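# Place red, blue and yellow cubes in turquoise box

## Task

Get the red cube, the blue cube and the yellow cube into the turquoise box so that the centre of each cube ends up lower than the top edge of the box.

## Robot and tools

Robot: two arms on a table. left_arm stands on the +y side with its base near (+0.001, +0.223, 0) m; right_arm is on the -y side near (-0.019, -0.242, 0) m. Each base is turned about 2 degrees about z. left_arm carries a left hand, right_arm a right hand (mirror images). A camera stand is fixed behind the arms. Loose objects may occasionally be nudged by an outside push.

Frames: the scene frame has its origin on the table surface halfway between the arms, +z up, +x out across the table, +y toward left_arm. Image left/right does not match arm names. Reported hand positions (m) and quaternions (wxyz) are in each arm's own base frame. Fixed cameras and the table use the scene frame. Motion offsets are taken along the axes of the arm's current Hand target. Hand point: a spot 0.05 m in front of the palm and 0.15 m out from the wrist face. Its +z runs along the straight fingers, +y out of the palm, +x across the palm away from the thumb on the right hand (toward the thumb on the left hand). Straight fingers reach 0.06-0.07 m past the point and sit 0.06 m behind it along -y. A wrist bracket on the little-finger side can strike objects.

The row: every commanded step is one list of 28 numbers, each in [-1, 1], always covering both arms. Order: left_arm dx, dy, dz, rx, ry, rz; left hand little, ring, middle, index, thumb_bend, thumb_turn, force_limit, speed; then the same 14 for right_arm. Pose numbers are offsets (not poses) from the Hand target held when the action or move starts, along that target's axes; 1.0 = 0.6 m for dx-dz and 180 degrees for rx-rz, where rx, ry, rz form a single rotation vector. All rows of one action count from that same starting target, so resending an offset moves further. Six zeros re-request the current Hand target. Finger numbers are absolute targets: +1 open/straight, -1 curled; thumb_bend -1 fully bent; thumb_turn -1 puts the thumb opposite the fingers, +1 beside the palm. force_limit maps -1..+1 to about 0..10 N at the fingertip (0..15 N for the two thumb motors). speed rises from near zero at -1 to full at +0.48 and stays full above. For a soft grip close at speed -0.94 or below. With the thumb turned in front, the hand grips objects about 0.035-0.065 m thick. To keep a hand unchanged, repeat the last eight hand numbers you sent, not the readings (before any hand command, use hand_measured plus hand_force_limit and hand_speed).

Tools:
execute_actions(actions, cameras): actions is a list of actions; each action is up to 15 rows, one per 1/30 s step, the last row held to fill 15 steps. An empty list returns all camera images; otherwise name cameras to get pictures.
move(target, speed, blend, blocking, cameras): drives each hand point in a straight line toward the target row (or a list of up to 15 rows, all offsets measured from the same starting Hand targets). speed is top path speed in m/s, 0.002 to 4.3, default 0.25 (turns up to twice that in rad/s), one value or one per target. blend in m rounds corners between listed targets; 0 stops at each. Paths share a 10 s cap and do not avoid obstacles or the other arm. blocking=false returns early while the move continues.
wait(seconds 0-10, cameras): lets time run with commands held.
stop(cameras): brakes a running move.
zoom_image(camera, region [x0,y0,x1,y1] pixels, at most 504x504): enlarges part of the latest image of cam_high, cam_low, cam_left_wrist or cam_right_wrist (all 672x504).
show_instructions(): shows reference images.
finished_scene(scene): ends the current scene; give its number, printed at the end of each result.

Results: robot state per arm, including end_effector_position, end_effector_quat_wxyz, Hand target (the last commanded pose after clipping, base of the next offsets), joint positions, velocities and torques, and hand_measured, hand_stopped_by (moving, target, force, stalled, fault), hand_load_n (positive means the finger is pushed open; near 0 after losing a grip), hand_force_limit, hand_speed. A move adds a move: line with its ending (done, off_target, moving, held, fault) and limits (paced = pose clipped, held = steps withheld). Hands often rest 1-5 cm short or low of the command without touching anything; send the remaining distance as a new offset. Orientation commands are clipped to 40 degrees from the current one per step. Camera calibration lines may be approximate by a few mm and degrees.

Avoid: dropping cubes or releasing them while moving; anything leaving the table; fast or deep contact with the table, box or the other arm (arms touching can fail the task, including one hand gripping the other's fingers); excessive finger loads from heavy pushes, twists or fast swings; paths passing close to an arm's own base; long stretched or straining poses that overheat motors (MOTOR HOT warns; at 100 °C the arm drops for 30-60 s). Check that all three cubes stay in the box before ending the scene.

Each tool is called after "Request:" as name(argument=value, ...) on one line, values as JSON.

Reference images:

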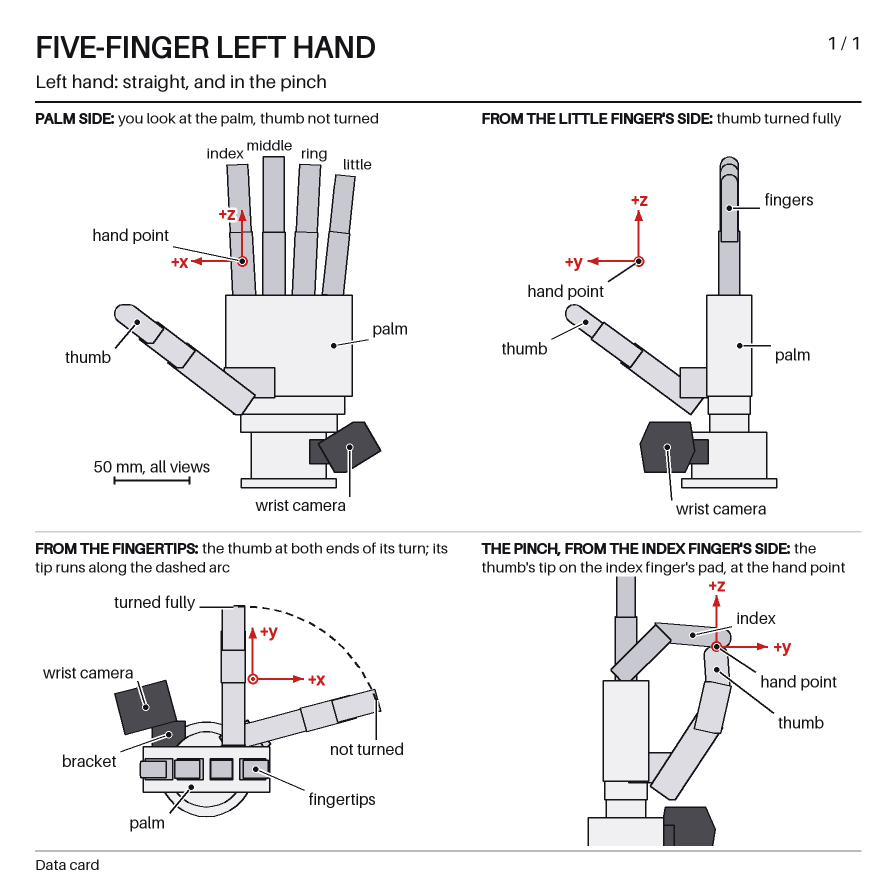

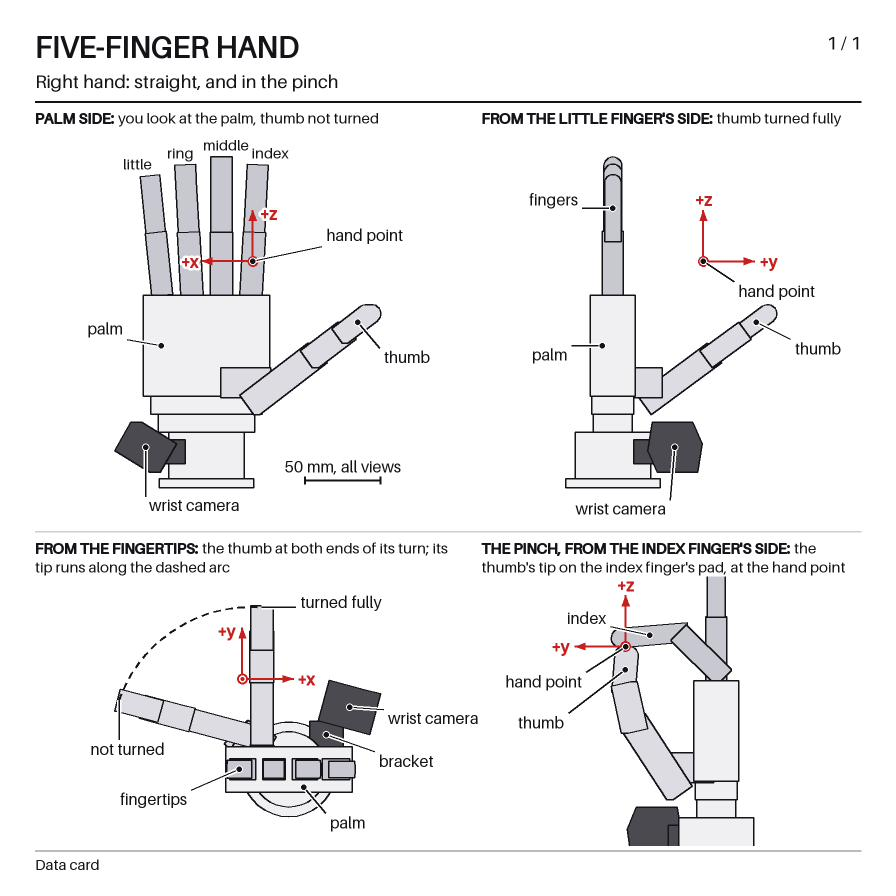

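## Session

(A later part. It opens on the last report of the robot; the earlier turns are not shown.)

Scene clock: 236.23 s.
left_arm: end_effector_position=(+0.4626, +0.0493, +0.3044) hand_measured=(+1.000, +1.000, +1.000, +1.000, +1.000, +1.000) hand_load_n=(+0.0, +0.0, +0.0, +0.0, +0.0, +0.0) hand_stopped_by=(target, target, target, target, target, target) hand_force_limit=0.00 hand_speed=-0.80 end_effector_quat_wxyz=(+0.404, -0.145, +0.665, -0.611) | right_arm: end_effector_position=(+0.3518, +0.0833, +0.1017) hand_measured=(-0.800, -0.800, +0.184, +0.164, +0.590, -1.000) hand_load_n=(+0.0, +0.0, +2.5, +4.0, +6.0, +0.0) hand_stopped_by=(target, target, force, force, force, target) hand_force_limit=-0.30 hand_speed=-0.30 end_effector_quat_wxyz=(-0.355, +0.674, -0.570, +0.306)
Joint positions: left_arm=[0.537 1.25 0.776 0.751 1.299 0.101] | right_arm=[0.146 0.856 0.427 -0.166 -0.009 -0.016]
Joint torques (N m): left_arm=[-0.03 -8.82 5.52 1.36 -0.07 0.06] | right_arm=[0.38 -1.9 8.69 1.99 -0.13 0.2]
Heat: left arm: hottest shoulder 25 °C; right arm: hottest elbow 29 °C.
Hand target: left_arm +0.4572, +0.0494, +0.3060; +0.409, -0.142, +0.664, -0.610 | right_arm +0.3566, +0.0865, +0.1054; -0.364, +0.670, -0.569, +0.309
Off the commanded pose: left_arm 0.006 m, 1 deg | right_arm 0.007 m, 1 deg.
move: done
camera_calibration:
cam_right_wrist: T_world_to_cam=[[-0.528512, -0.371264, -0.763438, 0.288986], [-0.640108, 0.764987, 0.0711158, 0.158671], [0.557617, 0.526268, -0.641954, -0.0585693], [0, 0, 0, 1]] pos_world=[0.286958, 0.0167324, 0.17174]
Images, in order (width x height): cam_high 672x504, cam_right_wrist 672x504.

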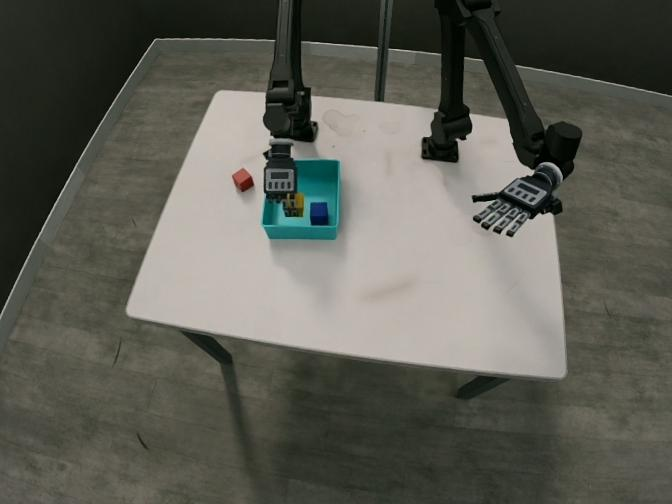

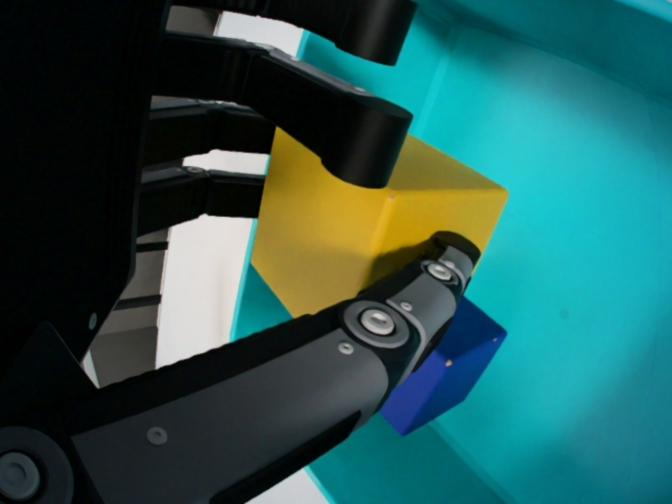

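Request:
move(target=[0,0,0,0,0,0,1,1,1,1,1,1,0,-0.8,0.0002,0.0819,0.0542,0,0,0,-0.8,-0.8,-0.3,-0.3,0,-1,-0.3,-0.3], speed=0.07, cameras=["cam_high","cam_right_wrist"])

Request:
zoom_image(camera="cam_high", region=[210, 130, 370, 260])

Scene clock: 256.83 s.
left_arm: end_effector_position=(+0.4626, +0.0493, +0.3044) hand_measured=(+1.000, +1.000, +1.000, +1.000, +1.000, +1.000) hand_load_n=(+0.0, +0.0, +0.0, +0.0, +0.0, +0.0) hand_stopped_by=(target, target, target, target, target, target) hand_force_limit=0.00 hand_speed=-0.80 end_effector_quat_wxyz=(+0.404, -0.145, +0.665, -0.611) | right_arm: end_effector_position=(+0.3563, +0.0840, +0.0474) hand_measured=(-0.800, -0.800, +0.184, +0.164, +0.590, -1.000) hand_load_n=(+0.0, +0.0, +2.5, +4.0, +6.0, -0.5) hand_stopped_by=(target, target, force, force, force, target) hand_force_limit=-0.30 hand_speed=-0.30 end_effector_quat_wxyz=(-0.359, +0.672, -0.569, +0.309)
Joint positions: left_arm=[0.537 1.25 0.776 0.751 1.299 0.101] | right_arm=[0.146 1.013 0.327 0.102 -0.009 -0.015]
Joint torques (N m): left_arm=[-0.03 -8.82 5.5 1.36 -0.06 0.06] | right_arm=[0.44 -2.49 7.21 1.94 -0.13 0.2]
Heat: left arm: hottest shoulder 24 °C; right arm: hottest elbow 29 °C.
Hand target: left_arm +0.4572, +0.0494, +0.3060; +0.409, -0.142, +0.664, -0.610 | right_arm +0.3572, +0.0865, +0.0465; -0.364, +0.670, -0.569, +0.309
Off the commanded pose: left_arm 0.006 m, 1 deg | right_arm 0.003 m, 1 deg.
move: done
camera_calibration:
cam_right_wrist: T_world_to_cam=[[-0.520877, -0.369447, -0.769543, 0.247544], [-0.640515, 0.765084, 0.0662365, 0.165254], [0.564294, 0.527405, -0.63515, -0.0991845], [0, 0, 0, 1]] pos_world=[0.290757, 0.0173317, 0.116553]
Images, in order (width x height): cam_high 672x504, cam_right_wrist 672x504.

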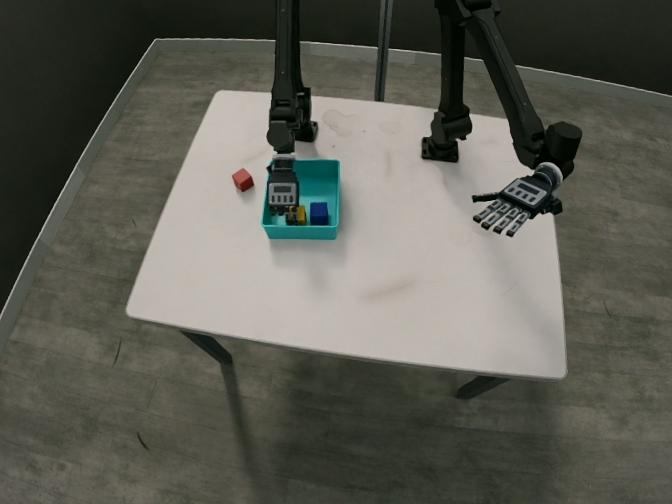

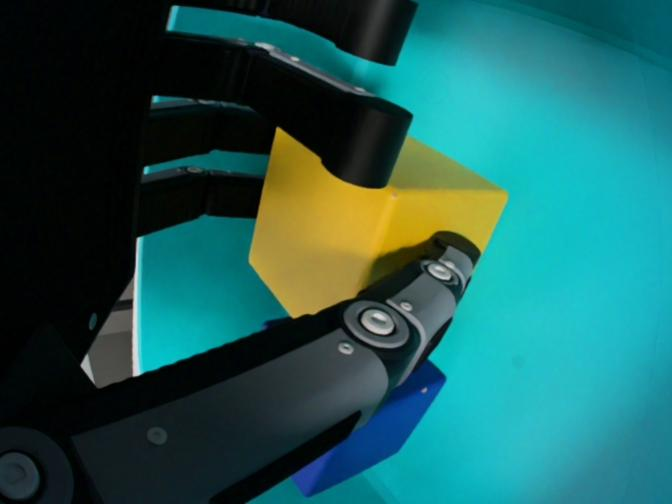

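Scaled by 3.150 from the camera's 672x504 image, which has a finer 960x720 frame.

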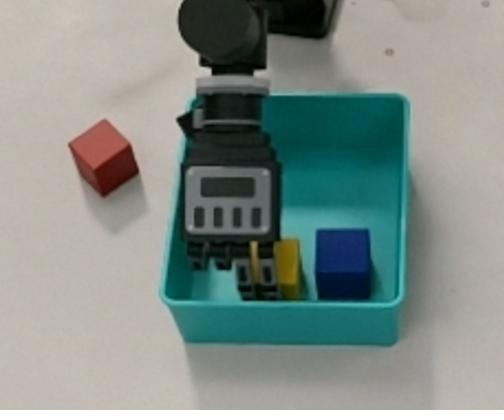

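Request:
execute_actions(actions=[[[0,0,0,0,0,0,1,1,1,1,1,1,0,-0.8,0,0,0,0,0,0,-0.8,-0.8,0.35,0.34,0.78,-1,-0.3,-0.4]]])

Request:
move(target=[0,0,0,0,0,0,1,1,1,1,1,1,0,-0.8,0,-0.2167,-0.1408,0,0,0,-0.8,-0.8,0.35,0.34,0.78,-1,-0.3,-0.4], speed=0.15, cameras=["cam_high"])

Request:
zoom_image(camera="cam_high", region=[210, 130, 370, 260])

Scene clock: 264.00 s.
left_arm: end_effector_position=(+0.4626, +0.0493, +0.3044) hand_measured=(+1.000, +1.000, +1.000, +1.000, +1.000, +1.000) hand_load_n=(+0.0, +0.0, +0.0, +0.0, +0.0, +0.0) hand_stopped_by=(target, target, target, target, target, target) hand_force_limit=0.00 hand_speed=-0.80 end_effector_quat_wxyz=(+0.404, -0.145, +0.665, -0.611) | right_arm: end_effector_position=(+0.3568, +0.0841, +0.0478) hand_measured=(-0.800, -0.800, +0.350, +0.340, +0.780, -1.000) hand_load_n=(+0.0, +0.0, +0.0, +0.0, +0.0, +0.0) hand_stopped_by=(target, target, target, target, target, target) hand_force_limit=-0.30 hand_speed=-0.40 end_effector_quat_wxyz=(-0.360, +0.672, -0.568, +0.310)
Joint positions: left_arm=[0.537 1.25 0.776 0.751 1.299 0.101] | right_arm=[0.146 1.013 0.327 0.105 -0.009 -0.015]
Joint torques (N m): left_arm=[-0.03 -8.82 5.52 1.37 -0.06 0.06] | right_arm=[0.38 -2.37 7.21 1.83 -0.14 0.2]
Heat: left arm: hottest shoulder 24 °C; right arm: hottest elbow 29 °C.
Hand target: left_arm +0.4572, +0.0494, +0.3060; +0.409, -0.142, +0.664, -0.610 | right_arm +0.3572, +0.0865, +0.0464; -0.364, +0.670, -0.569, +0.309
Off the commanded pose: left_arm 0.006 m, 1 deg | right_arm 0.003 m, 1 deg.

Scene clock: 265.80 s.
left_arm: end_effector_position=(+0.4626, +0.0493, +0.3044) hand_measured=(+1.000, +1.000, +1.000, +1.000, +1.000, +1.000) hand_load_n=(+0.0, +0.0, +0.0, +0.0, +0.0, +0.0) hand_stopped_by=(target, target, target, target, target, target) hand_force_limit=0.00 hand_speed=-0.80 end_effector_quat_wxyz=(+0.404, -0.145, +0.665, -0.611) | right_arm: end_effector_position=(+0.3385, +0.0816, +0.1587) hand_measured=(-0.800, -0.800, +0.350, +0.340, +0.780, -1.000) hand_load_n=(+0.0, +0.0, +0.0, +0.0, +0.0, +0.0) hand_stopped_by=(target, target, target, target, target, target) hand_force_limit=-0.30 hand_speed=-0.40 end_effector_quat_wxyz=(-0.337, +0.684, -0.579, +0.289)
Joint positions: left_arm=[0.537 1.25 0.776 0.751 1.299 0.101] | right_arm=[0.146 0.763 0.573 -0.46 -0.01 -0.015]
Joint torques (N m): left_arm=[-0.03 -8.82 5.52 1.37 -0.07 0.06] | right_arm=[0.32 -2.73 14 0.8 -0.15 0.19]
Heat: left arm: hottest shoulder 24 °C; right arm: hottest elbow 29 °C.
Hand target: left_arm +0.4572, +0.0494, +0.3060; +0.409, -0.142, +0.664, -0.610 | right_arm +0.3571, +0.0864, +0.2015; -0.364, +0.670, -0.569, +0.309
Off the commanded pose: left_arm 0.006 m, 1 deg | right_arm 0.047 m, 4 deg.
move: off_target (right_arm)
Images, in order (width x height): cam_high 672x504.

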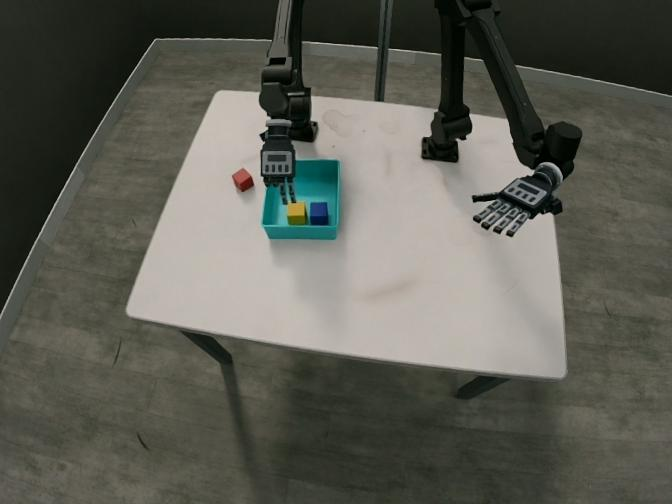

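Scaled by 3.150 from the camera's 672x504 image, which has a finer 960x720 frame.

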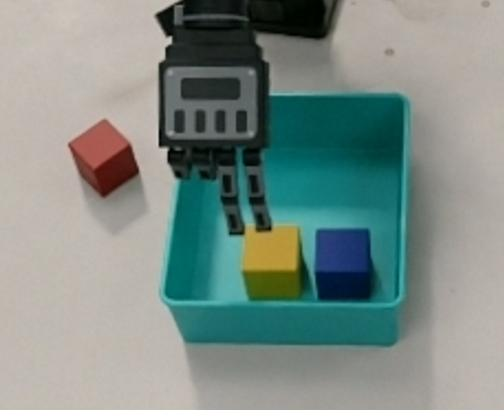

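Request:
execute_actions(actions=[[[0,0,0,0,0,0,1,1,1,1,1,1,0,-0.8,0,0,0,0,0,0,-0.8,-0.8,0.35,0.34,0.78,-1,-0.3,-0.4]]], cameras=["cam_right_wrist","cam_high"])

Scene clock: 275.73 s.
left_arm: end_effector_position=(+0.4626, +0.0493, +0.3044) hand_measured=(+1.000, +1.000, +1.000, +1.000, +1.000, +1.000) hand_load_n=(+0.0, +0.0, +0.0, +0.0, +0.0, +0.0) hand_stopped_by=(target, target, target, target, target, target) hand_force_limit=0.00 hand_speed=-0.80 end_effector_quat_wxyz=(+0.404, -0.145, +0.665, -0.611) | right_arm: end_effector_position=(+0.3384, +0.0816, +0.1587) hand_measured=(-0.800, -0.800, +0.350, +0.340, +0.780, -1.000) hand_load_n=(+0.0, +0.0, +0.0, +0.0, +0.0, +0.0) hand_stopped_by=(target, target, target, target, target, target) hand_force_limit=-0.30 hand_speed=-0.40 end_effector_quat_wxyz=(-0.337, +0.684, -0.579, +0.289)
Joint positions: left_arm=[0.537 1.25 0.776 0.751 1.299 0.101] | right_arm=[0.146 0.763 0.573 -0.461 -0.01 -0.015]
Joint torques (N m): left_arm=[-0.03 -8.82 5.5 1.36 -0.07 0.07] | right_arm=[0.44 -2.73 13.97 0.8 -0.15 0.19]
Heat: left arm: hottest shoulder 24 °C; right arm: hottest elbow 30 °C.
Hand target: left_arm +0.4572, +0.0494, +0.3060; +0.409, -0.142, +0.664, -0.610 | right_arm +0.3571, +0.0864, +0.2015; -0.364, +0.670, -0.569, +0.309
Off the commanded pose: left_arm 0.006 m, 1 deg | right_arm 0.047 m, 4 deg.
camera_calibration:
cam_right_wrist: T_world_to_cam=[[-0.569918, -0.376671, -0.730282, 0.33394], [-0.635694, 0.765253, 0.101392, 0.141041], [0.52066, 0.522021, -0.675579, 0.00444349], [0, 0, 0, 1]] pos_world=[0.277664, 0.0155337, 0.232572]
Images, in order (width x height): cam_high 672x504, cam_right_wrist 672x504.

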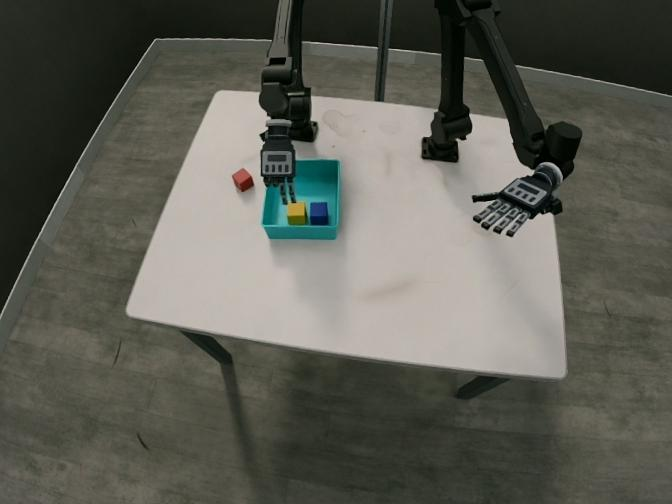

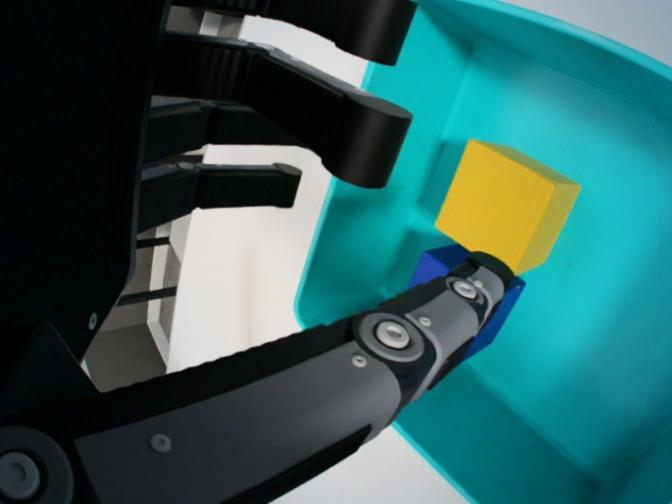

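Request:
zoom_image(camera="cam_high", region=[225, 160, 265, 200])

Scaled by 12.600 from the camera's 672x504 image, which has a finer 960x720 frame.

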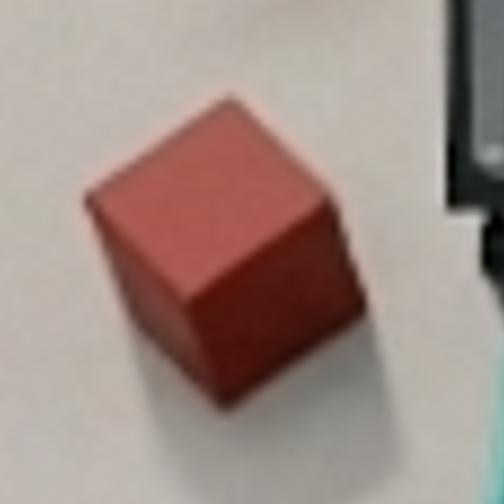

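Request:
move(target=[[0,0,0,0,0,0,1,1,1,1,1,1,0,-0.8,0.2923,0.1088,-0.1799,0,0.2004,0.1302,1,1,1,1,1,-1,-0.3,-0.4],[0,0,0,0,0,0,1,1,1,1,1,1,0,-0.8,0.2923,0.2187,-0.1085,0,0.2004,0.1302,1,1,1,1,1,-1,-0.3,-0.4]], speed=[0.25,0.15], cameras=["cam_high","cam_right_wrist"])

Scene clock: 356.83 s.
left_arm: end_effector_position=(+0.4626, +0.0493, +0.3044) hand_measured=(+1.000, +1.000, +1.000, +1.000, +1.000, +1.000) hand_load_n=(+0.0, +0.0, +0.0, +0.0, +0.0, +0.0) hand_stopped_by=(target, target, target, target, target, target) hand_force_limit=0.00 hand_speed=-0.80 end_effector_quat_wxyz=(+0.404, -0.145, +0.665, -0.611) | right_arm: end_effector_position=(+0.2590, -0.1040, +0.1249) hand_measured=(+1.000, +1.000, +1.000, +1.000, +1.000, -1.000) hand_load_n=(+0.0, +0.0, +0.0, +0.0, +0.5, +0.0) hand_stopped_by=(target, target, target, target, target, target) hand_force_limit=-0.30 hand_speed=-0.40 end_effector_quat_wxyz=(+0.221, -0.422, +0.775, -0.415)
Joint positions: left_arm=[0.537 1.25 0.776 0.751 1.299 0.101] | right_arm=[-0.407 0.429 0.364 -0.533 0.145 0.09]
Joint torques (N m): left_arm=[-0.03 -8.82 5.52 1.36 -0.07 0.06] | right_arm=[-0.91 1.2 8.96 1.89 -0.1 0.15]
Motor temperatures (°C): left_arm=[20 24 23 22 19 19] | right_arm=[21 19 37 20 22 22]
Heat: left arm: hottest shoulder 24 °C; right arm: hottest elbow 37 °C.
Hand target: left_arm +0.4572, +0.0494, +0.3060; +0.409, -0.142, +0.664, -0.610 | right_arm +0.2611, -0.1071, +0.1266; +0.225, -0.415, +0.775, -0.420
Off the commanded pose: left_arm 0.006 m, 1 deg | right_arm 0.004 m, 1 deg.
move: done
camera_calibration:
cam_right_wrist: T_world_to_cam=[[-0.637796, 0.0823527, -0.76579, 0.263863], [0.0437505, 0.996536, 0.070729, 0.0878871], [0.768962, 0.0116069, -0.639189, -0.00203867], [0, 0, 0, 1]] pos_world=[0.166013, -0.109289, 0.194545]
Images, in order (width x height): cam_high 672x504, cam_right_wrist 672x504.

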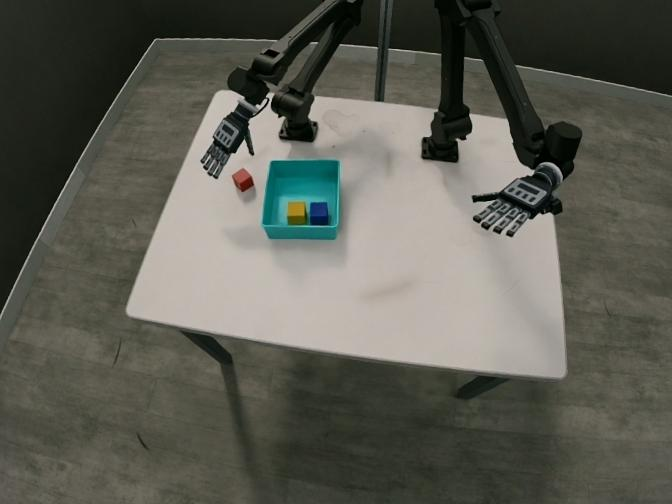

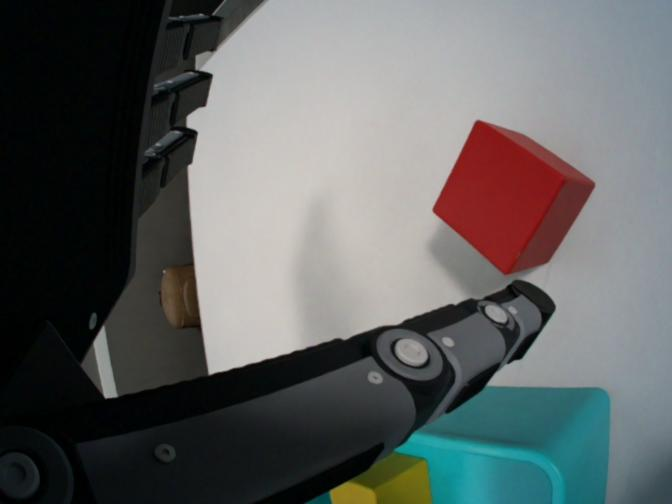

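Request:
zoom_image(camera="cam_right_wrist", region=[420, 110, 620, 290])

Scaled by 2.520 from the camera's 672x504 image, which has a finer 960x720 frame.

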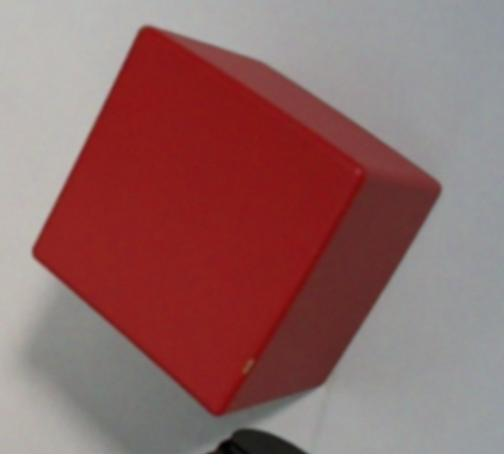

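Request:
move(target=[0,0,0,0,0,0,1,1,1,1,1,1,0,-0.8,0.0240,0.1223,0.0737,0,0.0270,0.0176,1,1,1,1,1,-1,-0.3,-0.4], speed=0.1, cameras=["cam_high","cam_right_wrist"])

Scene clock: 389.30 s.
left_arm: end_effector_position=(+0.4626, +0.0493, +0.3044) hand_measured=(+1.000, +1.000, +1.000, +1.000, +1.000, +1.000) hand_load_n=(+0.0, +0.5, +0.0, +0.0, +0.0, -0.5) hand_stopped_by=(target, target, target, target, target, target) hand_force_limit=0.00 hand_speed=-0.80 end_effector_quat_wxyz=(+0.404, -0.145, +0.665, -0.611) | right_arm: end_effector_position=(+0.2498, -0.1140, +0.0418) hand_measured=(+1.000, +1.000, +1.000, +1.000, +1.000, -1.000) hand_load_n=(+0.0, +0.0, +0.0, +0.0, +0.0, +0.0) hand_stopped_by=(target, target, target, target, target, target) hand_force_limit=-0.30 hand_speed=-0.40 end_effector_quat_wxyz=(+0.203, -0.385, +0.791, -0.429)
Joint positions: left_arm=[0.537 1.25 0.776 0.751 1.299 0.101] | right_arm=[-0.408 0.499 0.15 -0.248 0.223 0.139]
Joint torques (N m): left_arm=[-0.03 -8.76 5.52 1.36 -0.06 0.06] | right_arm=[-0.73 1.9 8.55 1.8 0.17 0.22]
Heat: left arm: hottest shoulder 24 °C; right arm: hottest elbow 35 °C.
Hand target: left_arm +0.4572, +0.0494, +0.3060; +0.409, -0.142, +0.664, -0.610 | right_arm +0.2507, -0.1173, +0.0410; +0.204, -0.375, +0.795, -0.431
Off the commanded pose: left_arm 0.006 m, 1 deg | right_arm 0.004 m, 1 deg.
move: done
camera_calibration:
cam_right_wrist: T_world_to_cam=[[-0.622186, 0.134494, -0.771231, 0.19747], [0.134415, 0.988856, 0.0640066, 0.0808748], [0.771244, -0.0638408, -0.63333, -0.0574131], [0, 0, 0, 1]] pos_world=[0.156272, -0.110197, 0.110757]
Images, in order (width x height): cam_high 672x504, cam_right_wrist 672x504.

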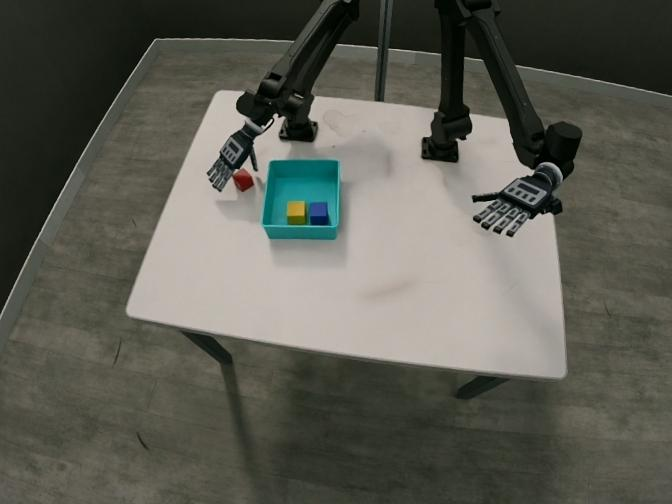

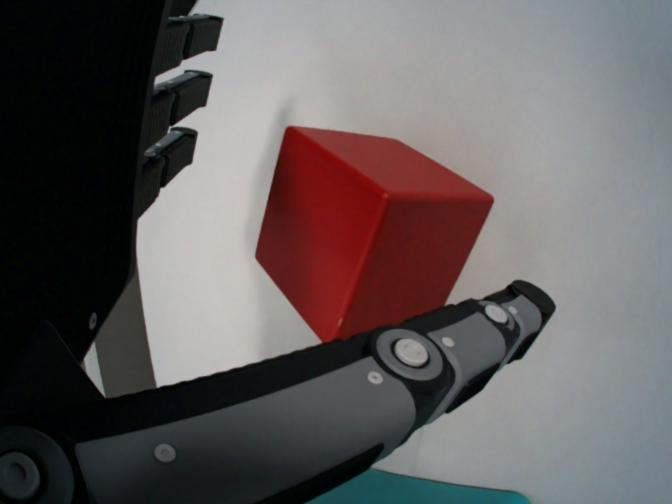

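Request:
execute_actions(actions=[[[0,0,0,0,0,0,1,1,1,1,1,1,0,-0.8,0,0,0,0,0,0,1,1,0.3,0.3,0.65,-1,-0.4,0]],[[0,0,0,0,0,0,1,1,1,1,1,1,0,-0.8,0,0,0,0,0,0,1,1,-0.3,-0.3,0,-1,-0.3,-0.9]]], cameras=["cam_right_wrist"])

Scene clock: 400.13 s.
left_arm: end_effector_position=(+0.4626, +0.0493, +0.3044) hand_measured=(+1.000, +1.000, +1.000, +1.000, +1.000, +1.000) hand_load_n=(+0.0, +0.0, +0.0, +0.0, +0.0, +0.0) hand_stopped_by=(target, target, target, target, target, target) hand_force_limit=0.00 hand_speed=-0.80 end_effector_quat_wxyz=(+0.404, -0.145, +0.665, -0.611) | right_arm: end_effector_position=(+0.2500, -0.1142, +0.0419) hand_measured=(+1.000, +1.000, +0.144, +0.134, +0.570, -1.000) hand_load_n=(+0.0, -0.5, +4.0, +3.0, +6.5, +0.0) hand_stopped_by=(target, target, force, force, force, target) hand_force_limit=-0.30 hand_speed=-0.90 end_effector_quat_wxyz=(+0.203, -0.384, +0.792, -0.429)
Joint positions: left_arm=[0.537 1.25 0.776 0.751 1.299 0.101] | right_arm=[-0.408 0.5 0.15 -0.247 0.223 0.14]
Joint torques (N m): left_arm=[-0.03 -8.76 5.52 1.37 -0.06 0.07] | right_arm=[-0.67 2.02 8.61 1.8 0.15 0.2]
Heat: left arm: hottest shoulder 24 °C; right arm: hottest elbow 35 °C.
Hand target: left_arm +0.4572, +0.0494, +0.3060; +0.409, -0.142, +0.664, -0.610 | right_arm +0.2507, -0.1173, +0.0410; +0.204, -0.375, +0.795, -0.431
Off the commanded pose: left_arm 0.006 m, 1 deg | right_arm 0.003 m, 1 deg.
camera_calibration:
cam_right_wrist: T_world_to_cam=[[-0.621377, 0.135459, -0.771713, 0.197579], [0.135649, 0.988667, 0.0643169, 0.0807136], [0.77168, -0.0647171, -0.63271, -0.0577289], [0, 0, 0, 1]] pos_world=[0.156371, -0.110299, 0.110758]
Images, in order (width x height): cam_right_wrist 672x504.

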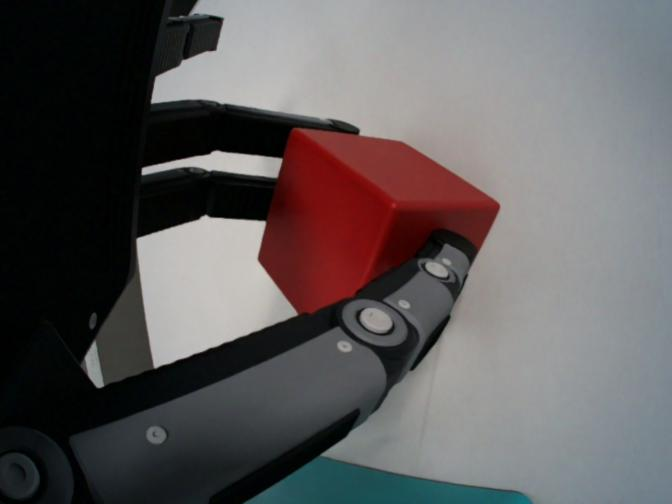

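Request:
move(target=[[0,0,0,0,0,0,1,1,1,1,1,1,0,-0.8,0,-0.2307,-0.1499,0,0,0,1,1,-0.3,-0.3,0,-1,-0.3,-0.9],[0,0,0,0,0,0,1,1,1,1,1,1,0,-0.8,-0.3070,-0.1212,-0.3153,0,-0.2275,-0.1478,1,1,-0.3,-0.3,0,-1,-0.3,-0.9]], speed=[0.15,0.22], blend=[0.02,0], cameras=["cam_high","cam_right_wrist"])

Scene clock: 428.47 s.
left_arm: end_effector_position=(+0.4626, +0.0493, +0.3044) hand_measured=(+1.000, +1.000, +1.000, +1.000, +1.000, +1.000) hand_load_n=(+0.0, +0.0, +0.0, +0.0, +0.0, +0.0) hand_stopped_by=(target, target, target, target, target, target) hand_force_limit=0.00 hand_speed=-0.80 end_effector_quat_wxyz=(+0.404, -0.145, +0.665, -0.611) | right_arm: end_effector_position=(+0.2547, +0.0915, +0.1566) hand_measured=(+1.000, +1.000, +0.144, +0.134, +0.570, -1.000) hand_load_n=(+0.0, +0.0, +4.0, +3.0, +6.5, +0.0) hand_stopped_by=(target, target, force, force, force, target) hand_force_limit=-0.30 hand_speed=-0.90 end_effector_quat_wxyz=(-0.329, +0.682, -0.587, +0.286)
Joint positions: left_arm=[0.537 1.25 0.776 0.751 1.299 0.101] | right_arm=[0.301 0.46 0.489 -0.705 0.122 0.093]
Joint torques (N m): left_arm=[-0.03 -8.82 5.5 1.37 -0.07 0.06] | right_arm=[0.97 1.44 14.94 1.72 0.07 -0.01]
Heat: left arm: hottest shoulder 24 °C; right arm: hottest elbow 34 °C.
Hand target: left_arm +0.4572, +0.0494, +0.3060; +0.409, -0.142, +0.664, -0.610 | right_arm +0.2760, +0.1003, +0.2053; -0.364, +0.670, -0.569, +0.309
Off the commanded pose: left_arm 0.006 m, 1 deg | right_arm 0.054 m, 5 deg.
move: off_target (right_arm)
camera_calibration:
cam_right_wrist: T_world_to_cam=[[-0.589677, -0.367671, -0.719096, 0.290908], [-0.621332, 0.775346, 0.113076, 0.0740955], [0.515973, 0.513476, -0.685649, 0.0449754], [0, 0, 0, 1]] pos_world=[0.194373, 0.0264151, 0.231649]
Images, in order (width x height): cam_high 672x504, cam_right_wrist 672x504.

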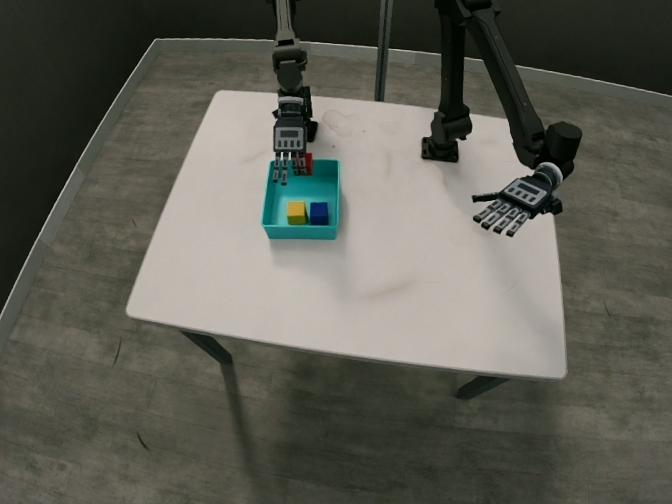

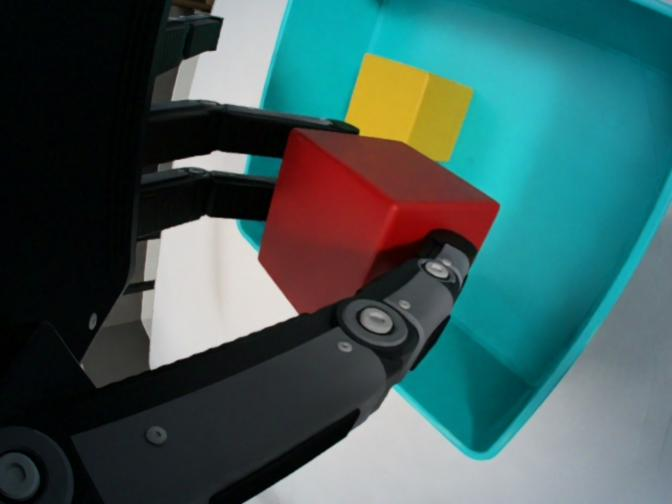

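Request:
move(target=[0,0,0,0,0,0,1,1,1,1,1,1,0,-0.8,0.0003,0.1347,0.0925,0,0,0,0.15,0.15,-0.3,-0.3,0,-1,-0.3,-0.3], speed=0.1, cameras=["cam_high","cam_right_wrist"])

Request:
zoom_image(camera="cam_high", region=[210, 130, 370, 260])

Scene clock: 435.77 s.
left_arm: end_effector_position=(+0.4626, +0.0493, +0.3044) hand_measured=(+1.000, +1.000, +1.000, +1.000, +1.000, +1.000) hand_load_n=(+0.0, +0.0, +0.0, +0.0, +0.0, -0.5) hand_stopped_by=(target, target, target, target, target, target) hand_force_limit=0.00 hand_speed=-0.80 end_effector_quat_wxyz=(+0.404, -0.145, +0.665, -0.611) | right_arm: end_effector_position=(+0.2748, +0.0977, +0.1047) hand_measured=(+0.150, +0.150, +0.144, +0.134, +0.570, -1.000) hand_load_n=(+0.0, +0.0, +4.0, +3.0, +6.5, +0.0) hand_stopped_by=(target, target, force, force, force, target) hand_force_limit=-0.30 hand_speed=-0.30 end_effector_quat_wxyz=(-0.359, +0.668, -0.577, +0.305)
Joint positions: left_arm=[0.537 1.25 0.776 0.751 1.299 0.101] | right_arm=[0.301 0.506 0.324 -0.414 0.122 0.091]
Joint torques (N m): left_arm=[-0.03 -8.76 5.52 1.37 -0.06 0.06] | right_arm=[0.73 0.67 9.2 2.02 -0.02 0.02]
Heat: left arm: hottest shoulder 24 °C; right arm: hottest elbow 34 °C.
Hand target: left_arm +0.4572, +0.0494, +0.3060; +0.409, -0.142, +0.664, -0.610 | right_arm +0.2785, +0.1007, +0.1074; -0.364, +0.670, -0.569, +0.308
Off the commanded pose: left_arm 0.006 m, 1 deg | right_arm 0.005 m, 1 deg.
move: done
camera_calibration:
cam_right_wrist: T_world_to_cam=[[-0.532383, -0.352474, -0.76963, 0.255804], [-0.630165, 0.772086, 0.0823107, 0.0935141], [0.565209, 0.528815, -0.633162, -0.0246814], [0, 0, 0, 1]] pos_world=[0.209065, 0.031015, 0.17355]
Images, in order (width x height): cam_high 672x504, cam_right_wrist 672x504.

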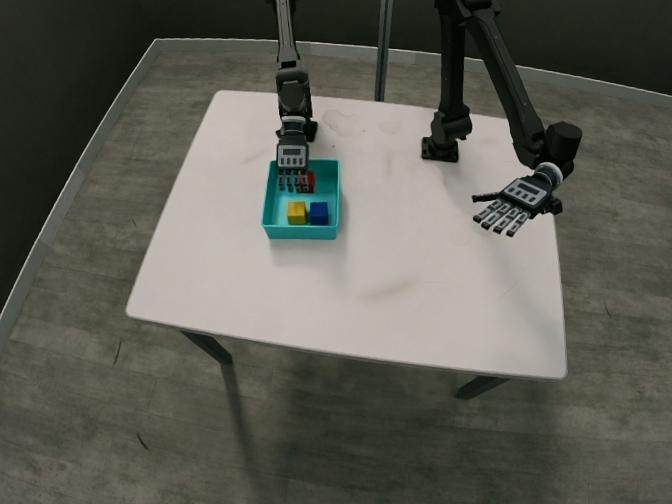

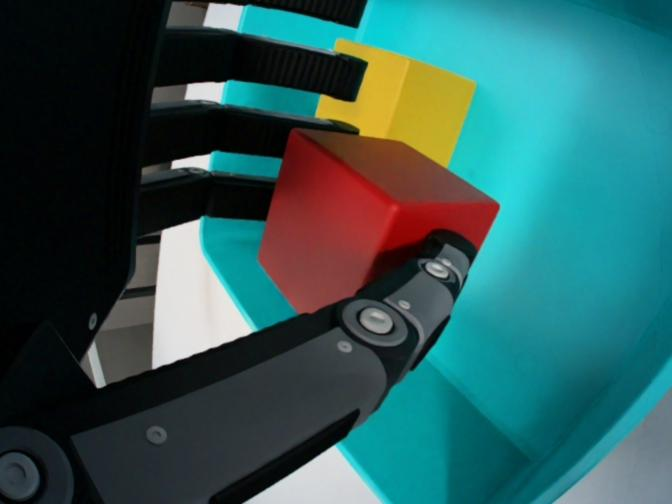

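Scaled by 3.150 from the camera's 672x504 image, which has a finer 960x720 frame.

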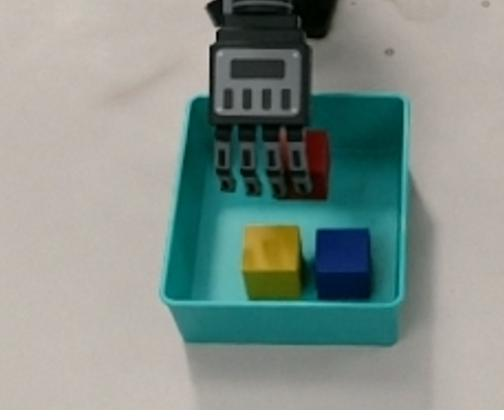

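Request:
move(target=[0,0,0,0,0,0,1,1,1,1,1,1,0,-0.8,0.0003,0.0902,0.0523,0,0,0,0.15,0.15,-0.3,-0.3,0,-1,-0.3,-0.3], speed=0.07, cameras=["cam_high","cam_right_wrist"])

Request:
zoom_image(camera="cam_high", region=[210, 130, 370, 260])

Scene clock: 444.10 s.
left_arm: end_effector_position=(+0.4626, +0.0493, +0.3044) hand_measured=(+1.000, +1.000, +1.000, +1.000, +1.000, +1.000) hand_load_n=(+0.0, +0.0, +0.0, +0.0, +0.0, +0.0) hand_stopped_by=(target, target, target, target, target, target) hand_force_limit=0.00 hand_speed=-0.80 end_effector_quat_wxyz=(+0.404, -0.145, +0.665, -0.611) | right_arm: end_effector_position=(+0.2738, +0.0974, +0.0449) hand_measured=(+0.150, +0.150, +0.144, +0.134, +0.570, -1.000) hand_load_n=(+0.0, +0.0, +4.0, +3.5, +6.5, +0.0) hand_stopped_by=(target, target, force, force, force, target) hand_force_limit=-0.30 hand_speed=-0.30 end_effector_quat_wxyz=(-0.360, +0.667, -0.576, +0.306)
Joint positions: left_arm=[0.537 1.25 0.776 0.751 1.299 0.101] | right_arm=[0.301 0.608 0.179 -0.162 0.122 0.091]
Joint torques (N m): left_arm=[-0.09 -8.82 5.52 1.37 -0.06 0.06] | right_arm=[0.97 0.67 8.34 1.92 0.05 0.04]
Heat: left arm: hottest shoulder 24 °C; right arm: hottest elbow 34 °C.
Hand target: left_arm +0.4572, +0.0494, +0.3060; +0.409, -0.142, +0.664, -0.610 | right_arm +0.2754, +0.1001, +0.0448; -0.364, +0.670, -0.569, +0.308
Off the commanded pose: left_arm 0.006 m, 1 deg | right_arm 0.003 m, 1 deg.
move: done
camera_calibration:
cam_right_wrist: T_world_to_cam=[[-0.529053, -0.351443, -0.772393, 0.208233], [-0.630487, 0.772005, 0.0805866, 0.0982229], [0.56797, 0.529618, -0.630012, -0.0628027], [0, 0, 0, 1]] pos_world=[0.207764, 0.0306148, 0.113355]
Images, in order (width x height): cam_high 672x504, cam_right_wrist 672x504.

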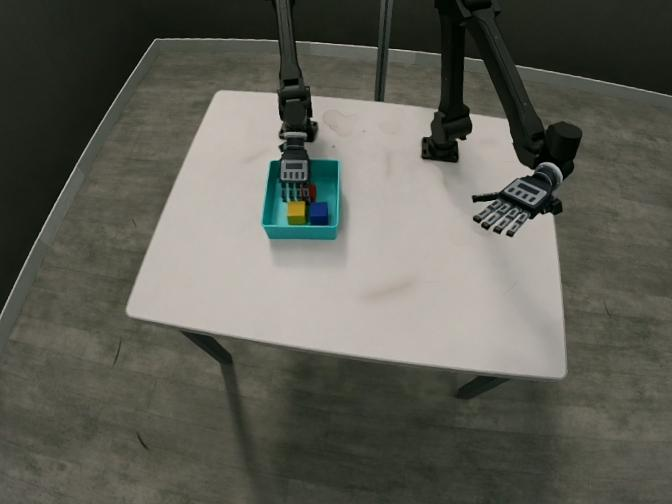

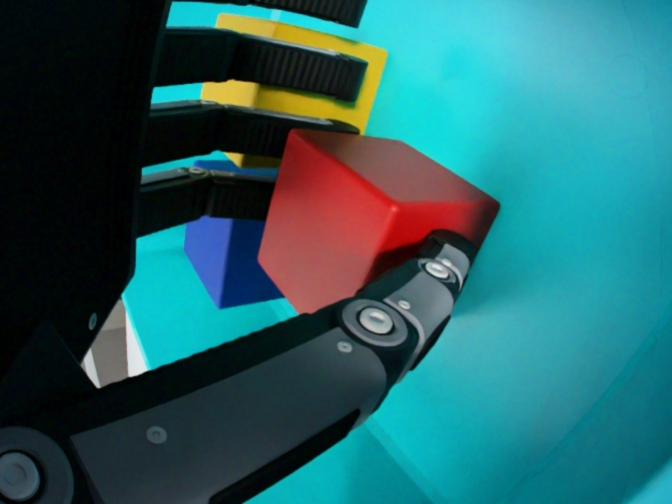

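Scaled by 3.150 from the camera's 672x504 image, which has a finer 960x720 frame.

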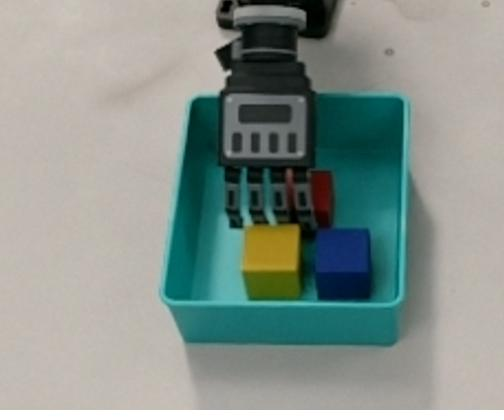

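Request:
execute_actions(actions=[[[0,0,0,0,0,0,1,1,1,1,1,1,0,-0.8,0,0,0,0,0,0,0.15,0.15,0.26,0.26,0.74,-1,-0.3,-0.4]]])

Request:
move(target=[0,0,0,0,0,0,1,1,1,1,1,1,0,-0.8,0,-0.2167,-0.1408,0,0,0,0.15,0.15,0.26,0.26,0.74,-1,-0.3,-0.4], speed=0.15, cameras=["cam_high","cam_right_wrist"])

Request:
zoom_image(camera="cam_high", region=[210, 130, 370, 260])

Scene clock: 450.33 s.
left_arm: end_effector_position=(+0.4626, +0.0493, +0.3044) hand_measured=(+1.000, +1.000, +1.000, +1.000, +1.000, +1.000) hand_load_n=(+0.0, +0.0, +0.0, +0.0, +0.0, +0.0) hand_stopped_by=(target, target, target, target, target, target) hand_force_limit=0.00 hand_speed=-0.80 end_effector_quat_wxyz=(+0.404, -0.145, +0.665, -0.611) | right_arm: end_effector_position=(+0.2747, +0.0977, +0.0457) hand_measured=(+0.150, +0.150, +0.260, +0.260, +0.740, -1.000) hand_load_n=(+0.0, +0.0, +0.0, +0.0, +0.0, +0.0) hand_stopped_by=(target, target, target, target, target, target) hand_force_limit=-0.30 hand_speed=-0.40 end_effector_quat_wxyz=(-0.362, +0.666, -0.576, +0.307)
Joint positions: left_arm=[0.537 1.25 0.776 0.751 1.299 0.101] | right_arm=[0.301 0.609 0.179 -0.157 0.122 0.091]
Joint torques (N m): left_arm=[-0.03 -8.76 5.52 1.36 -0.07 0.06] | right_arm=[0.85 0.91 8.34 1.81 0.04 0.03]
Heat: left arm: hottest shoulder 24 °C; right arm: hottest elbow 34 °C.
Hand target: left_arm +0.4572, +0.0494, +0.3060; +0.409, -0.142, +0.664, -0.610 | right_arm +0.2754, +0.1001, +0.0449; -0.364, +0.670, -0.569, +0.308
Off the commanded pose: left_arm 0.006 m, 1 deg | right_arm 0.003 m, 1 deg.

Scene clock: 452.20 s.
left_arm: end_effector_position=(+0.4626, +0.0493, +0.3044) hand_measured=(+1.000, +1.000, +1.000, +1.000, +1.000, +1.000) hand_load_n=(+0.0, +0.0, +0.0, +0.0, +0.0, +0.0) hand_stopped_by=(target, target, target, target, target, target) hand_force_limit=0.00 hand_speed=-0.80 end_effector_quat_wxyz=(+0.404, -0.145, +0.665, -0.611) | right_arm: end_effector_position=(+0.2635, +0.0942, +0.1559) hand_measured=(+0.150, +0.150, +0.260, +0.260, +0.740, -1.000) hand_load_n=(+0.0, +0.0, +0.0, +0.0, +0.0, +0.0) hand_stopped_by=(target, target, target, target, target, target) hand_force_limit=-0.30 hand_speed=-0.40 end_effector_quat_wxyz=(-0.336, +0.680, -0.584, +0.290)
Joint positions: left_arm=[0.537 1.25 0.776 0.751 1.299 0.101] | right_arm=[0.301 0.482 0.484 -0.659 0.122 0.091]
Joint torques (N m): left_arm=[-0.03 -8.82 5.52 1.36 -0.06 0.06] | right_arm=[0.85 -0.09 14.3 0.84 0.02 0.04]
Heat: left arm: hottest shoulder 24 °C; right arm: hottest elbow 34 °C.
Hand target: left_arm +0.4572, +0.0494, +0.3060; +0.409, -0.142, +0.664, -0.610 | right_arm +0.2754, +0.0998, +0.1998; -0.364, +0.670, -0.569, +0.308
Off the commanded pose: left_arm 0.006 m, 1 deg | right_arm 0.046 m, 4 deg.
move: off_target (right_arm)
camera_calibration:
cam_right_wrist: T_world_to_cam=[[-0.576122, -0.366072, -0.730804, 0.29466], [-0.624711, 0.77378, 0.104886, 0.0798014], [0.527086, 0.516969, -0.67448, 0.03366], [0, 0, 0, 1]] pos_world=[0.201871, 0.028717, 0.229672]
Images, in order (width x height): cam_high 672x504, cam_right_wrist 672x504.

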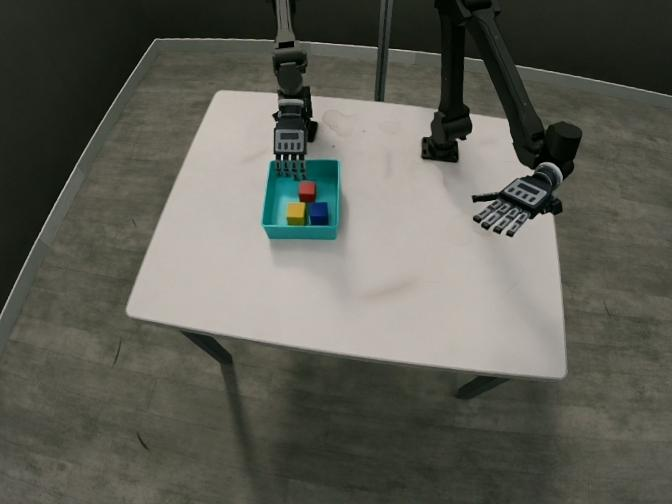

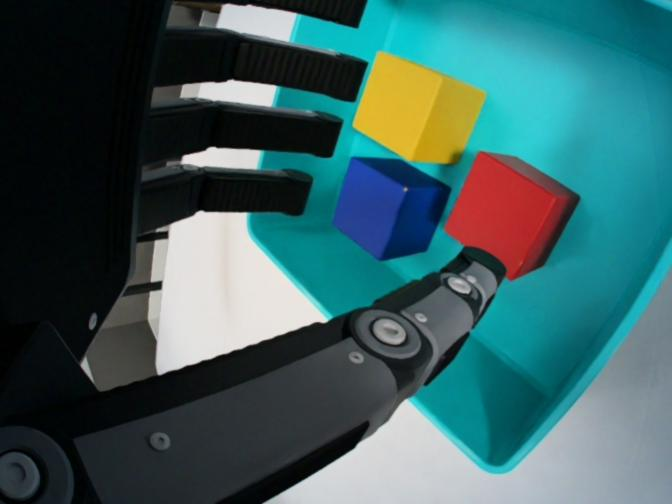

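Scaled by 3.150 from the camera's 672x504 image, which has a finer 960x720 frame.

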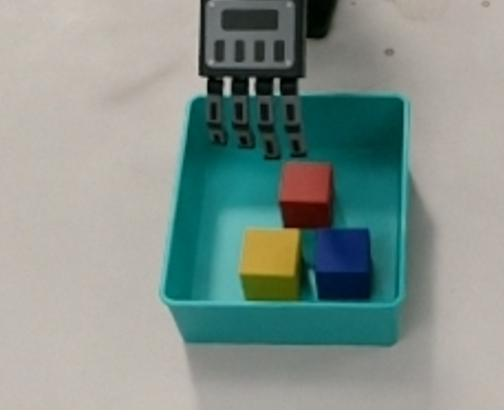

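All three cubes are flat in the box.

Request:
finished_scene(scene=3)

The scene is finished: the task was done.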